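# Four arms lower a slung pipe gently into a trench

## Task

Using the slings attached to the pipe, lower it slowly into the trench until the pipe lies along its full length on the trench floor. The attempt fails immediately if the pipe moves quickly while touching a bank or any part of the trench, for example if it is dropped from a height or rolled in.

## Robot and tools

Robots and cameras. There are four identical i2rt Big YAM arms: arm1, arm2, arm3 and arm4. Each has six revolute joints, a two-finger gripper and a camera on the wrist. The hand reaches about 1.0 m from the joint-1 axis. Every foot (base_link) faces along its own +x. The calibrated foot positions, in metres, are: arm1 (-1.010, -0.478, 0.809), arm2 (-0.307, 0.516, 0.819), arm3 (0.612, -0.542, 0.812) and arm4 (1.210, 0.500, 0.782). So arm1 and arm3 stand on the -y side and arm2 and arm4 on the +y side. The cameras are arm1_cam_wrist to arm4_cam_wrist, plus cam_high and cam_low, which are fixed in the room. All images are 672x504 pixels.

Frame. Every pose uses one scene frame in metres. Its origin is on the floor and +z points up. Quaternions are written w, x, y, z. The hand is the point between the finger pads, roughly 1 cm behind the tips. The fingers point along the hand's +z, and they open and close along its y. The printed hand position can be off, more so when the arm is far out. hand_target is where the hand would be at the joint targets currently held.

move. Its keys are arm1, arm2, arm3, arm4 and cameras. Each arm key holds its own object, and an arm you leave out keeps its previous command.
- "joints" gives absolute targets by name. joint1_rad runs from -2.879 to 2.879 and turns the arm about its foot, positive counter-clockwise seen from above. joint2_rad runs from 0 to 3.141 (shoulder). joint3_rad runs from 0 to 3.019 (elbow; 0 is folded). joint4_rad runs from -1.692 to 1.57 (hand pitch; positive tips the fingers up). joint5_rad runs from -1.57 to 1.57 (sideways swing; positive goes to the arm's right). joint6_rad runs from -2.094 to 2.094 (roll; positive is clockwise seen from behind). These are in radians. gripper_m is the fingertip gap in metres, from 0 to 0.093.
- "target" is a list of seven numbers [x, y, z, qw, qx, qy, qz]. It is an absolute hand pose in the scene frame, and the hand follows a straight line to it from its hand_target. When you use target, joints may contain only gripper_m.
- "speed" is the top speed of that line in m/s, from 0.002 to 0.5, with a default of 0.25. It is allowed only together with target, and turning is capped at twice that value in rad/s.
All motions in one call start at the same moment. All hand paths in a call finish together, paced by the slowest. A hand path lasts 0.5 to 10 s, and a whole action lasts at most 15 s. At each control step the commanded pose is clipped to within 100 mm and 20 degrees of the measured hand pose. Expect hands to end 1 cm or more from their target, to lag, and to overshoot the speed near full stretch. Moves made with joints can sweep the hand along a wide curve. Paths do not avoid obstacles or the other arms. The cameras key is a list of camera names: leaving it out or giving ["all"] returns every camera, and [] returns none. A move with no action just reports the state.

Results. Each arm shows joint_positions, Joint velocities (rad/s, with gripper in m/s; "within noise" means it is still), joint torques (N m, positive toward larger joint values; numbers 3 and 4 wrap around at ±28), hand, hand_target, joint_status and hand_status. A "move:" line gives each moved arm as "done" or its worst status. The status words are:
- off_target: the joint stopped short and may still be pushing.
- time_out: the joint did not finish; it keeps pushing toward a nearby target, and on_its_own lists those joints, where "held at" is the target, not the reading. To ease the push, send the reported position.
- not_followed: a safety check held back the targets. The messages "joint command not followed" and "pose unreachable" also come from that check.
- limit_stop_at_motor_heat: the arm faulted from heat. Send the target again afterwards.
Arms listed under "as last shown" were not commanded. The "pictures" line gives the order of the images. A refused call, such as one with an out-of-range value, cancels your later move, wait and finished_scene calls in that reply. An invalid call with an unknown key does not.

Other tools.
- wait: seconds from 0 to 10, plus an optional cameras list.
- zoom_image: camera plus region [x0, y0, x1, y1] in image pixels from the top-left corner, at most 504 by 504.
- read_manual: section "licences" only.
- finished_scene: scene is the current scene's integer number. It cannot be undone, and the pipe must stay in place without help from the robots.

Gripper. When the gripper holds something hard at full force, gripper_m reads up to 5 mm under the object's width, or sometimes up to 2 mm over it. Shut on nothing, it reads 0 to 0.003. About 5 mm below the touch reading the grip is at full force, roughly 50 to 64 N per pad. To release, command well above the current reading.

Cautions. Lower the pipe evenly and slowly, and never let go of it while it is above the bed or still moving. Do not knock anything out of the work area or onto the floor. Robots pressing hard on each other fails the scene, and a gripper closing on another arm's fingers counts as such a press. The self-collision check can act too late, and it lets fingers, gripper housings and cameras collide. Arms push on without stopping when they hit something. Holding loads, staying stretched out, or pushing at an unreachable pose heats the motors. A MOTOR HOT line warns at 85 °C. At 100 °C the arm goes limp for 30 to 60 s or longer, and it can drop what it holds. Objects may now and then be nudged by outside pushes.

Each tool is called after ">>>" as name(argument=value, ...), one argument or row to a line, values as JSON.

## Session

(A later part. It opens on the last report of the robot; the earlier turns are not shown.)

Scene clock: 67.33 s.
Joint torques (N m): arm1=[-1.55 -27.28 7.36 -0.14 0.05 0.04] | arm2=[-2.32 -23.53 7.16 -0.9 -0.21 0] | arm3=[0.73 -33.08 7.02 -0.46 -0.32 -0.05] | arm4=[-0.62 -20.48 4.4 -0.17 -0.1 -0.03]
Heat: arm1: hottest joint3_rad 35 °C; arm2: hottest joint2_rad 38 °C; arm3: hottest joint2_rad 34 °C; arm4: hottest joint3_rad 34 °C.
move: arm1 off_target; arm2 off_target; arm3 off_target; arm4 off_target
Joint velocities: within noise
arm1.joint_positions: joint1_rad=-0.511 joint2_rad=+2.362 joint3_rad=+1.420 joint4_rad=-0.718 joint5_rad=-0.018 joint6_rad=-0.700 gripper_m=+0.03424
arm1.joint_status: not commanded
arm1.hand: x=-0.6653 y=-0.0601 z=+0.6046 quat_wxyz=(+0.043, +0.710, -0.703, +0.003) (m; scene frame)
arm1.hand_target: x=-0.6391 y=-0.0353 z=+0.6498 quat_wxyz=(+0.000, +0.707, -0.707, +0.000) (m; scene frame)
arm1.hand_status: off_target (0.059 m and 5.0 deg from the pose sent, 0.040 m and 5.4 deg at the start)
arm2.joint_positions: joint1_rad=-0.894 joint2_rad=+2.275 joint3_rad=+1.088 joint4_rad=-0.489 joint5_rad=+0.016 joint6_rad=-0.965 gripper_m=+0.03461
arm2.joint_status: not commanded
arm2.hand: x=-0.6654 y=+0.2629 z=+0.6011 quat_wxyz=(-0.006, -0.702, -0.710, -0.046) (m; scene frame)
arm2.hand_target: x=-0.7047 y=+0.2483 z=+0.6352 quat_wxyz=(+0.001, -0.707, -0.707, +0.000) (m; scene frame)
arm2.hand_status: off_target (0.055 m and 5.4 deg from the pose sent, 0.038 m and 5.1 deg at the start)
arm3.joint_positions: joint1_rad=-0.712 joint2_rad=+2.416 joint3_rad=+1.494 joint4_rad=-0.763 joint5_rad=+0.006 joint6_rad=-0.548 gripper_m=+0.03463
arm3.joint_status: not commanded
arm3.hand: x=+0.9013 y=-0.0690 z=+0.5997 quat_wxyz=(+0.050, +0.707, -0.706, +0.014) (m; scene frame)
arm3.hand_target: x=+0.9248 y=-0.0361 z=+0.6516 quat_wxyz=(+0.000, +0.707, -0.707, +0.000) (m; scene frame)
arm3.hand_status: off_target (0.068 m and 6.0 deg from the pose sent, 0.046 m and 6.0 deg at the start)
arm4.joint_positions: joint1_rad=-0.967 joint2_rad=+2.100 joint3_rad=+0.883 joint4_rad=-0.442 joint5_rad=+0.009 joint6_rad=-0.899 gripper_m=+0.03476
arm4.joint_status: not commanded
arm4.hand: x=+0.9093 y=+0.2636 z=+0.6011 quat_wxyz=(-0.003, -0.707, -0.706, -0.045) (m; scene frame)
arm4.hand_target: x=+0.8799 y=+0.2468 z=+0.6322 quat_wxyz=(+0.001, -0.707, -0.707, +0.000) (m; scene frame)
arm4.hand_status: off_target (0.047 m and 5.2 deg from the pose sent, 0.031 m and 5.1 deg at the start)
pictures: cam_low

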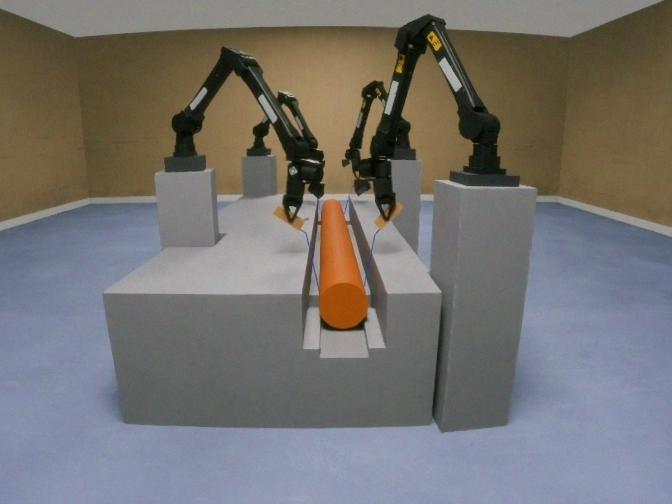

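>>> move(
  arm1={"target": [-0.646, -0.045, 0.572, 0, 0.7071, -0.7071, 0], "speed": 0.025},
  arm2={"target": [-0.698, 0.253, 0.560, 0, 0.7071, 0.7071, 0], "speed": 0.025},
  arm3={"target": [0.919, -0.041, 0.572, 0, 0.7071, -0.7071, 0], "speed": 0.025},
  arm4={"target": [0.884, 0.256, 0.560, 0, 0.7071, 0.7071, 0], "speed": 0.025},
  cameras=["cam_low", "cam_high"],
)

>>> zoom_image(
  camera="cam_low",
  region=[240, 200, 440, 370],
)

Scene clock: 75.37 s.
Joint torques (N m): arm1=[-1.44 -19.66 7.08 0.9 0.02 -0.01] | arm2=[-1.61 -18.08 5.94 0.01 -0.23 0.06] | arm3=[0.97 -25 7.01 0.36 -0.32 0] | arm4=[-0.38 -14.21 3.82 0.66 -0.08 -0.01]
Heat: arm1: hottest joint2_rad 35 °C; arm2: hottest joint2_rad 37 °C; arm3: hottest joint2_rad 36 °C; arm4: hottest joint3_rad 33 °C.
move: arm1 off_target; arm2 off_target; arm3 off_target; arm4 off_target
Joint velocities: within noise
arm1.joint_positions: joint1_rad=-0.510 joint2_rad=+2.402 joint3_rad=+1.420 joint4_rad=-0.603 joint5_rad=-0.018 joint6_rad=-0.700 gripper_m=+0.03423
arm1.joint_status: not commanded
arm1.hand: x=-0.6561 y=-0.0492 z=+0.5820 quat_wxyz=(+0.006, +0.711, -0.703, +0.000) (m; scene frame)
arm1.hand_target: x=-0.6462 y=-0.0454 z=+0.5725 quat_wxyz=(+0.000, +0.707, -0.707, +0.000) (m; scene frame)
arm1.hand_status: off_target (0.015 m and 1.0 deg from the pose sent, 0.041 m and 5.0 deg at the start)
arm2.joint_positions: joint1_rad=-0.906 joint2_rad=+2.379 joint3_rad=+1.126 joint4_rad=-0.366 joint5_rad=+0.015 joint6_rad=-0.973 gripper_m=+0.03461
arm2.joint_status: not commanded
arm2.hand: x=-0.6796 y=+0.2587 z=+0.5590 quat_wxyz=(-0.002, -0.705, -0.709, -0.018) (m; scene frame)
arm2.hand_target: x=-0.6977 y=+0.2532 z=+0.5605 quat_wxyz=(+0.000, -0.707, -0.707, +0.000) (m; scene frame)
arm2.hand_status: off_target (0.019 m and 2.1 deg from the pose sent, 0.053 m and 5.4 deg at the start)
arm3.joint_positions: joint1_rad=-0.712 joint2_rad=+2.469 joint3_rad=+1.508 joint4_rad=-0.649 joint5_rad=+0.006 joint6_rad=-0.548 gripper_m=+0.03463
arm3.joint_status: not commanded
arm3.hand: x=+0.9099 y=-0.0545 z=+0.5722 quat_wxyz=(+0.014, +0.708, -0.707, +0.005) (m; scene frame)
arm3.hand_target: x=+0.9188 y=-0.0414 z=+0.5724 quat_wxyz=(+0.000, +0.707, -0.707, +0.000) (m; scene frame)
arm3.hand_status: off_target (0.016 m and 1.7 deg from the pose sent, 0.043 m and 6.0 deg at the start)
arm4.joint_positions: joint1_rad=-0.983 joint2_rad=+2.213 joint3_rad=+0.894 joint4_rad=-0.286 joint5_rad=+0.008 joint6_rad=-0.914 gripper_m=+0.03476
arm4.joint_status: not commanded
arm4.hand: x=+0.9005 y=+0.2636 z=+0.5585 quat_wxyz=(-0.001, -0.708, -0.706, -0.018) (m; scene frame)
arm4.hand_target: x=+0.8841 y=+0.2562 z=+0.5606 quat_wxyz=(+0.000, -0.707, -0.707, +0.000) (m; scene frame)
arm4.hand_status: off_target (0.018 m and 2.1 deg from the pose sent, 0.049 m and 5.2 deg at the start)
pictures: cam_high, cam_low

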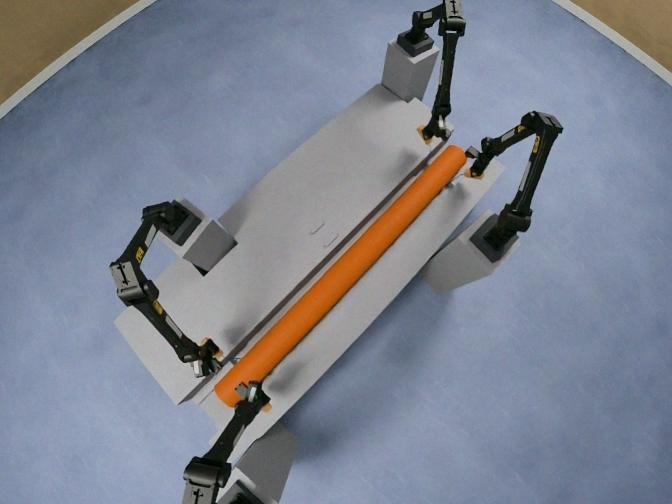

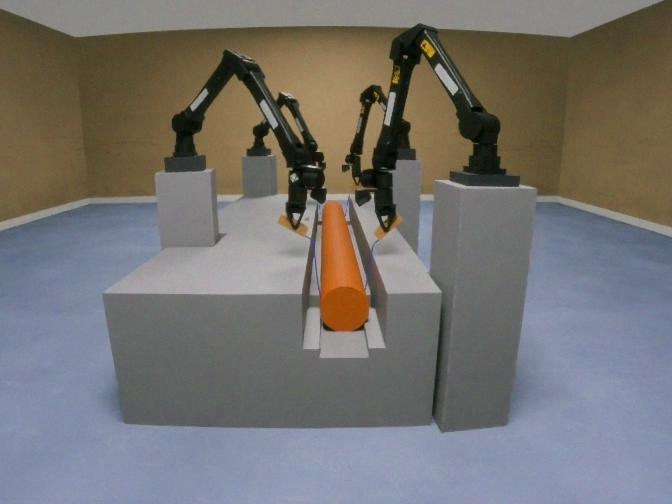

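Scaled by 2.520.

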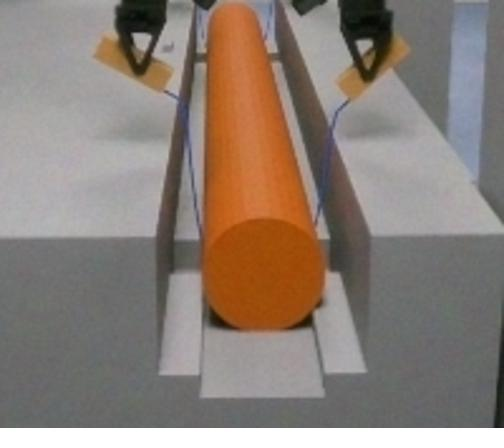

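>>> move(
  arm1={"target": [-0.649, -0.120, 0.493, 0, 0.7071, -0.7071, 0], "speed": 0.06},
  arm2={"target": [-0.698, 0.325, 0.500, 0, 0.7071, 0.7071, 0], "speed": 0.06},
  arm3={"target": [0.914, -0.120, 0.500, 0, 0.7071, -0.7071, 0], "speed": 0.06},
  arm4={"target": [0.886, 0.325, 0.500, 0, 0.7071, 0.7071, 0], "speed": 0.06},
  cameras=["cam_low"],
)

>>> zoom_image(
  camera="cam_low",
  region=[240, 200, 440, 370],
)

>>> move(
  arm1={"target": [-0.649, -0.120, 0.440, 0, 0.7071, -0.7071, 0], "speed": 0.05},
  arm2={"target": [-0.698, 0.325, 0.455, 0, 0.7071, 0.7071, 0], "speed": 0.05},
  arm3={"target": [0.914, -0.120, 0.445, 0, 0.7071, -0.7071, 0], "speed": 0.05},
  arm4={"target": [0.886, 0.325, 0.460, 0, 0.7071, 0.7071, 0], "speed": 0.05},
  cameras=["cam_low"],
)

>>> zoom_image(
  camera="cam_low",
  region=[240, 150, 440, 320],
)

Scene clock: 86.70 s.
Joint torques (N m): arm1=[-0.73 -19.43 3.41 1.06 0.04 -0.12] | arm2=[-2.49 -15.38 2.3 0.38 0.68 0.13] | arm3=[0.56 -23.36 3.28 0.46 -0.29 -0.08] | arm4=[-1.03 -12.04 0.75 0.99 0.48 0.07]
Heat: arm1: hottest joint2_rad 36 °C; arm2: hottest joint2_rad 36 °C; arm3: hottest joint2_rad 35 °C; arm4: hottest joint3_rad 32 °C.
move: arm1 off_target; arm2 off_target; arm3 done; arm4 off_target
Joint velocities: within noise
arm1.joint_positions: joint1_rad=-0.600 joint2_rad=+2.519 joint3_rad=+1.339 joint4_rad=-0.376 joint5_rad=-0.018 joint6_rad=-0.774 gripper_m=+0.03423
arm1.joint_status: not commanded
arm1.hand: x=-0.6443 y=-0.1099 z=+0.5077 quat_wxyz=(-0.009, +0.706, -0.708, -0.001) (m; scene frame)
arm1.hand_target: x=-0.6493 y=-0.1202 z=+0.4936 quat_wxyz=(+0.000, +0.707, -0.707, +0.000) (m; scene frame)
arm1.hand_status: off_target (0.018 m and 1.1 deg from the pose sent, 0.114 m and 1.0 deg at the start)
arm2.joint_positions: joint1_rad=-1.033 joint2_rad=+2.479 joint3_rad=+1.118 joint4_rad=-0.207 joint5_rad=-0.006 joint6_rad=-1.121 gripper_m=+0.03461
arm2.joint_status: not commanded
arm2.hand: x=-0.7001 y=+0.3074 z=+0.5139 quat_wxyz=(-0.008, -0.697, -0.717, +0.009) (m; scene frame)
arm2.hand_target: x=-0.6972 y=+0.3248 z=+0.5007 quat_wxyz=(+0.000, -0.707, -0.707, +0.000) (m; scene frame)
arm2.hand_status: off_target (0.023 m and 2.0 deg from the pose sent, 0.091 m and 2.1 deg at the start)
arm3.joint_positions: joint1_rad=-0.777 joint2_rad=+2.545 joint3_rad=+1.370 joint4_rad=-0.404 joint5_rad=+0.006 joint6_rad=-0.613 gripper_m=+0.03463
arm3.joint_status: not commanded
arm3.hand: x=+0.9118 y=-0.1159 z=+0.5059 quat_wxyz=(-0.001, +0.707, -0.707, +0.001) (m; scene frame)
arm3.hand_target: x=+0.9139 y=-0.1200 z=+0.5001 quat_wxyz=(+0.000, +0.707, -0.707, +0.000) (m; scene frame)
arm3.hand_status: done (0.007 m and 0.2 deg from the pose sent, 0.098 m and 1.7 deg at the start)
arm4.joint_positions: joint1_rad=-1.122 joint2_rad=+2.346 joint3_rad=+0.873 joint4_rad=-0.090 joint5_rad=-0.008 joint6_rad=-1.068 gripper_m=+0.03476
arm4.joint_status: not commanded
arm4.hand: x=+0.8851 y=+0.3136 z=+0.5086 quat_wxyz=(-0.005, -0.703, -0.711, +0.005) (m; scene frame)
arm4.hand_target: x=+0.8862 y=+0.3248 z=+0.5004 quat_wxyz=(+0.000, -0.707, -0.707, +0.000) (m; scene frame)
arm4.hand_status: off_target (0.014 m and 1.1 deg from the pose sent, 0.086 m and 2.1 deg at the start)
pictures: cam_low

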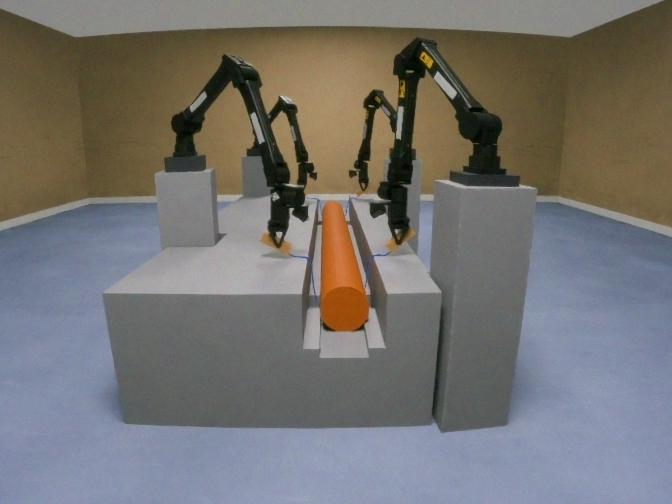

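Scaled by 2.520.

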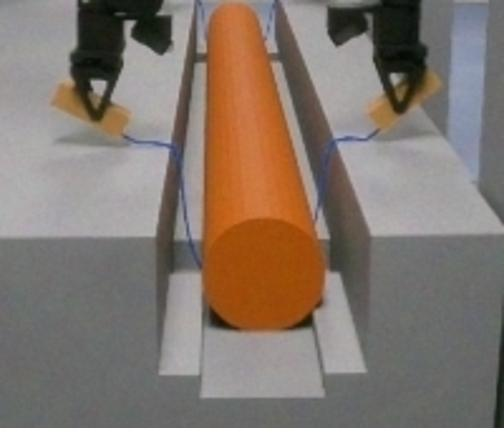

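Scene clock: 88.40 s.
Joint torques (N m): arm1=[0.62 -15.44 6.04 1.61 -0.26 0.04] | arm2=[-0.09 -15.21 4.03 0.35 -0.33 0.14] | arm3=[2.08 -19.37 5.96 1.31 -0.21 0.1] | arm4=[1.26 -11.46 2.15 1.03 -0.36 0.1]
Heat: arm1: hottest joint2_rad 36 °C; arm2: hottest joint2_rad 36 °C; arm3: hottest joint2_rad 35 °C; arm4: hottest joint3_rad 32 °C.
move: arm1 off_target; arm2 off_target; arm3 off_target; arm4 off_target
Joint velocities: within noise
arm1.joint_positions: joint1_rad=-0.618 joint2_rad=+2.603 joint3_rad=+1.368 joint4_rad=-0.345 joint5_rad=-0.012 joint6_rad=-0.784 gripper_m=+0.03423
arm1.joint_status: not commanded
arm1.hand: x=-0.6459 y=-0.1271 z=+0.4703 quat_wxyz=(+0.003, +0.703, -0.711, +0.002) (m; scene frame)
arm1.hand_target: x=-0.6502 y=-0.1214 z=+0.4421 quat_wxyz=(+0.000, +0.707, -0.707, +0.000) (m; scene frame)
arm1.hand_status: off_target (0.031 m and 0.8 deg from the pose sent, 0.069 m and 1.1 deg at the start)
arm2.joint_positions: joint1_rad=-1.067 joint2_rad=+2.595 joint3_rad=+1.162 joint4_rad=-0.158 joint5_rad=+0.019 joint6_rad=-1.123 gripper_m=+0.03461
arm2.joint_status: not commanded
arm2.hand: x=-0.6960 y=+0.3302 z=+0.4683 quat_wxyz=(+0.000, -0.709, -0.705, -0.006) (m; scene frame)
arm2.hand_target: x=-0.6975 y=+0.3253 z=+0.4555 quat_wxyz=(+0.000, -0.707, -0.707, +0.000) (m; scene frame)
arm2.hand_status: off_target (0.014 m and 0.8 deg from the pose sent, 0.062 m and 2.1 deg at the start)
arm3.joint_positions: joint1_rad=-0.796 joint2_rad=+2.630 joint3_rad=+1.406 joint4_rad=-0.374 joint5_rad=+0.004 joint6_rad=-0.628 gripper_m=+0.03463
arm3.joint_status: not commanded
arm3.hand: x=+0.9137 y=-0.1290 z=+0.4686 quat_wxyz=(+0.008, +0.706, -0.708, +0.002) (m; scene frame)
arm3.hand_target: x=+0.9131 y=-0.1212 z=+0.4464 quat_wxyz=(+0.000, +0.707, -0.707, +0.000) (m; scene frame)
arm3.hand_status: off_target (0.025 m and 1.0 deg from the pose sent, 0.061 m and 0.2 deg at the start)
arm4.joint_positions: joint1_rad=-1.156 joint2_rad=+2.457 joint3_rad=+0.903 joint4_rad=-0.031 joint5_rad=+0.014 joint6_rad=-1.072 gripper_m=+0.03476
arm4.joint_status: not commanded
arm4.hand: x=+0.8896 y=+0.3345 z=+0.4707 quat_wxyz=(+0.002, -0.713, -0.701, -0.010) (m; scene frame)
arm4.hand_target: x=+0.8862 y=+0.3251 z=+0.4606 quat_wxyz=(+0.000, -0.707, -0.707, +0.000) (m; scene frame)
arm4.hand_status: off_target (0.015 m and 1.5 deg from the pose sent, 0.050 m and 1.1 deg at the start)
pictures: cam_low

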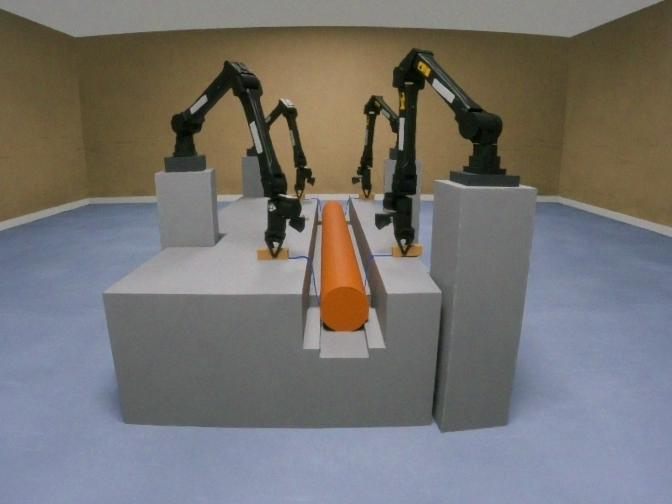

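Scaled by 2.520.

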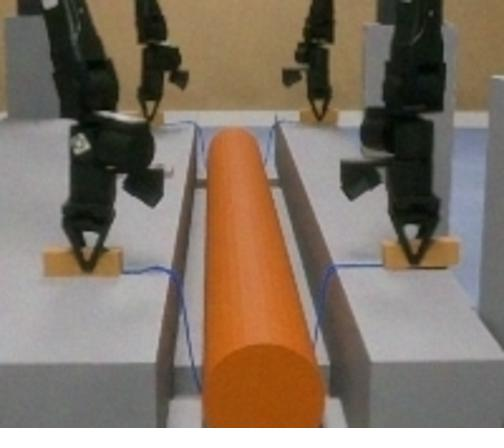

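>>> move(
  arm1={"target": [-0.6459, -0.1271, 0.466, 0, 0.7071, -0.7071, 0], "speed": 0.1},
  arm2={"target": [-0.696, 0.3302, 0.470, 0, 0.7071, 0.7071, 0], "speed": 0.1},
  arm3={"target": [0.9137, -0.129, 0.466, 0, 0.7071, -0.7071, 0], "speed": 0.1},
  arm4={"target": [0.8896, 0.3345, 0.474, 0, 0.7071, 0.7071, 0], "speed": 0.1},
  cameras=[],
)

>>> move(
  arm1={"joints": {"gripper_m": 0.085}},
  arm2={"joints": {"gripper_m": 0.085}},
  arm3={"joints": {"gripper_m": 0.085}},
  arm4={"joints": {"gripper_m": 0.085}},
  cameras=["cam_high", "cam_low"],
)

>>> finished_scene(
  scene=3,
)

Scene clock: 94.10 s.
Joint torques (N m): arm1=[-0.38 -20.13 3.14 1.16 -0.21 -0.12] | arm2=[-0.62 -18.49 1.16 0.01 -0.32 0.06] | arm3=[1.2 -23.94 2.62 0.81 -0.2 0] | arm4=[0.26 -15.03 -0.38 0.55 -0.22 -0.09]
Heat: arm1: hottest joint2_rad 36 °C; arm2: hottest joint2_rad 36 °C; arm3: hottest joint2_rad 36 °C; arm4: hottest joint3_rad 32 °C.
move: arm1 done; arm2 done; arm3 done; arm4 done
Joint velocities: within noise
arm1.joint_positions: joint1_rad=-0.619 joint2_rad=+2.602 joint3_rad=+1.366 joint4_rad=-0.345 joint5_rad=-0.012 joint6_rad=-0.786 gripper_m=+0.03423
arm1.joint_status: not commanded
arm1.hand: x=-0.6461 y=-0.1276 z=+0.4708 quat_wxyz=(+0.004, +0.703, -0.711, +0.002) (m; scene frame)
arm1.hand_target: x=-0.6459 y=-0.1272 z=+0.4660 quat_wxyz=(+0.000, +0.707, -0.707, +0.000) (m; scene frame)
arm1.hand_status: done (0.005 m and 0.8 deg from the pose sent, 0.004 m and 0.8 deg at the start)
arm2.joint_positions: joint1_rad=-1.068 joint2_rad=+2.593 joint3_rad=+1.159 joint4_rad=-0.154 joint5_rad=+0.018 joint6_rad=-1.123 gripper_m=+0.03461
arm2.joint_status: not commanded
arm2.hand: x=-0.6961 y=+0.3303 z=+0.4690 quat_wxyz=(+0.000, -0.709, -0.705, -0.005) (m; scene frame)
arm2.hand_target: x=-0.6960 y=+0.3302 z=+0.4700 quat_wxyz=(+0.000, -0.707, -0.707, +0.000) (m; scene frame)
arm2.hand_status: done (0.001 m and 0.6 deg from the pose sent, 0.002 m and 0.7 deg at the start)
arm3.joint_positions: joint1_rad=-0.796 joint2_rad=+2.627 joint3_rad=+1.398 joint4_rad=-0.364 joint5_rad=+0.004 joint6_rad=-0.628 gripper_m=+0.03463
arm3.joint_status: not commanded
arm3.hand: x=+0.9131 y=-0.1299 z=+0.4687 quat_wxyz=(+0.006, +0.706, -0.708, +0.001) (m; scene frame)
arm3.hand_target: x=+0.9137 y=-0.1289 z=+0.4661 quat_wxyz=(+0.000, +0.707, -0.707, +0.000) (m; scene frame)
arm3.hand_status: done (0.003 m and 0.7 deg from the pose sent, 0.003 m and 1.0 deg at the start)
arm4.joint_positions: joint1_rad=-1.159 joint2_rad=+2.455 joint3_rad=+0.896 joint4_rad=-0.019 joint5_rad=+0.010 joint6_rad=-1.074 gripper_m=+0.03476
arm4.joint_status: not commanded
arm4.hand: x=+0.8901 y=+0.3352 z=+0.4712 quat_wxyz=(+0.001, -0.714, -0.701, -0.006) (m; scene frame)
arm4.hand_target: x=+0.8895 y=+0.3344 z=+0.4740 quat_wxyz=(+0.000, -0.707, -0.707, +0.000) (m; scene frame)
arm4.hand_status: done (0.003 m and 1.2 deg from the pose sent, 0.003 m and 1.5 deg at the start)
pictures: none
No camera images: "cameras" was empty.

Scene clock: 94.70 s.
Joint torques (N m): arm1=[-0.26 -20.13 3.25 1.07 -0.14 -0.08] | arm2=[-0.62 -18.43 1.33 0.01 -0.24 0.06] | arm3=[1.14 -23.94 2.73 0.4 -0.2 -0.01] | arm4=[0.26 -14.92 -0.24 0.55 -0.1 -0.02]
Heat: arm1: hottest joint2_rad 36 °C; arm2: hottest joint2_rad 36 °C; arm3: hottest joint2_rad 35 °C; arm4: hottest joint3_rad 32 °C.
move: arm1 done; arm2 done; arm3 done; arm4 done
Joint velocities: within noise
arm1.joint_positions: joint1_rad=-0.618 joint2_rad=+2.602 joint3_rad=+1.366 joint4_rad=-0.342 joint5_rad=-0.015 joint6_rad=-0.789 gripper_m=+0.08492
arm1.joint_status: all done
arm1.hand: x=-0.6462 y=-0.1264 z=+0.4708 quat_wxyz=(+0.002, +0.705, -0.710, +0.001) (m; scene frame)
arm1.hand_target: x=-0.6459 y=-0.1271 z=+0.4660 quat_wxyz=(+0.000, +0.707, -0.707, +0.000) (m; scene frame)
arm1.hand_status: not commanded
arm2.joint_positions: joint1_rad=-1.068 joint2_rad=+2.593 joint3_rad=+1.157 joint4_rad=-0.154 joint5_rad=+0.017 joint6_rad=-1.123 gripper_m=+0.08496
arm2.joint_status: all done
arm2.hand: x=-0.6946 y=+0.3306 z=+0.4689 quat_wxyz=(-0.001, -0.709, -0.705, -0.005) (m; scene frame)
arm2.hand_target: x=-0.6960 y=+0.3302 z=+0.4700 quat_wxyz=(+0.000, -0.707, -0.707, +0.000) (m; scene frame)
arm2.hand_status: not commanded
arm3.joint_positions: joint1_rad=-0.796 joint2_rad=+2.627 joint3_rad=+1.396 joint4_rad=-0.354 joint5_rad=+0.004 joint6_rad=-0.628 gripper_m=+0.08492
arm3.joint_status: all done
arm3.hand: x=+0.9138 y=-0.1288 z=+0.4685 quat_wxyz=(+0.002, +0.706, -0.708, +0.001) (m; scene frame)
arm3.hand_target: x=+0.9137 y=-0.1289 z=+0.4661 quat_wxyz=(+0.000, +0.707, -0.707, +0.000) (m; scene frame)
arm3.hand_status: not commanded
arm4.joint_positions: joint1_rad=-1.159 joint2_rad=+2.455 joint3_rad=+0.893 joint4_rad=-0.019 joint5_rad=+0.007 joint6_rad=-1.081 gripper_m=+0.08490
arm4.joint_status: all done
arm4.hand: x=+0.8919 y=+0.3355 z=+0.4712 quat_wxyz=(+0.000, -0.711, -0.703, -0.007) (m; scene frame)
arm4.hand_target: x=+0.8896 y=+0.3345 z=+0.4740 quat_wxyz=(+0.000, -0.707, -0.707, +0.000) (m; scene frame)
arm4.hand_status: not commanded
pictures: cam_high, cam_low

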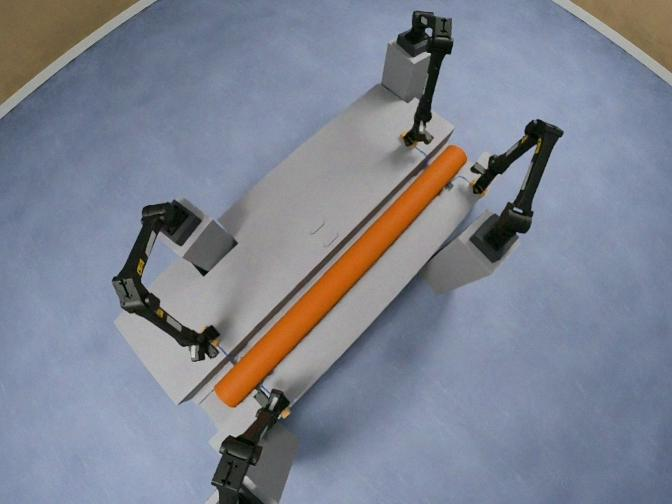

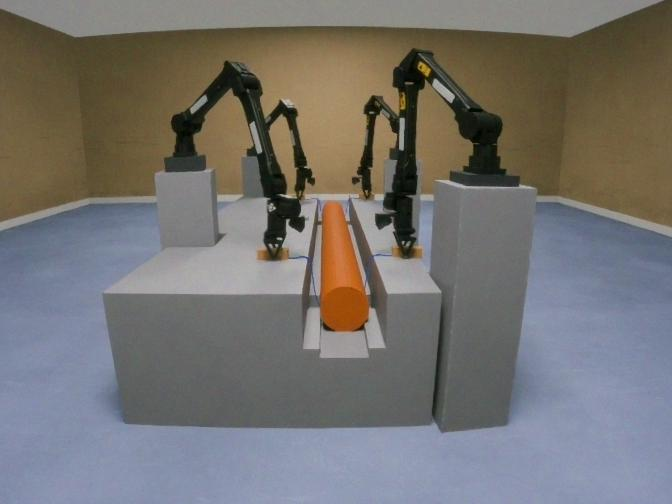

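The scene is finished: the task was done.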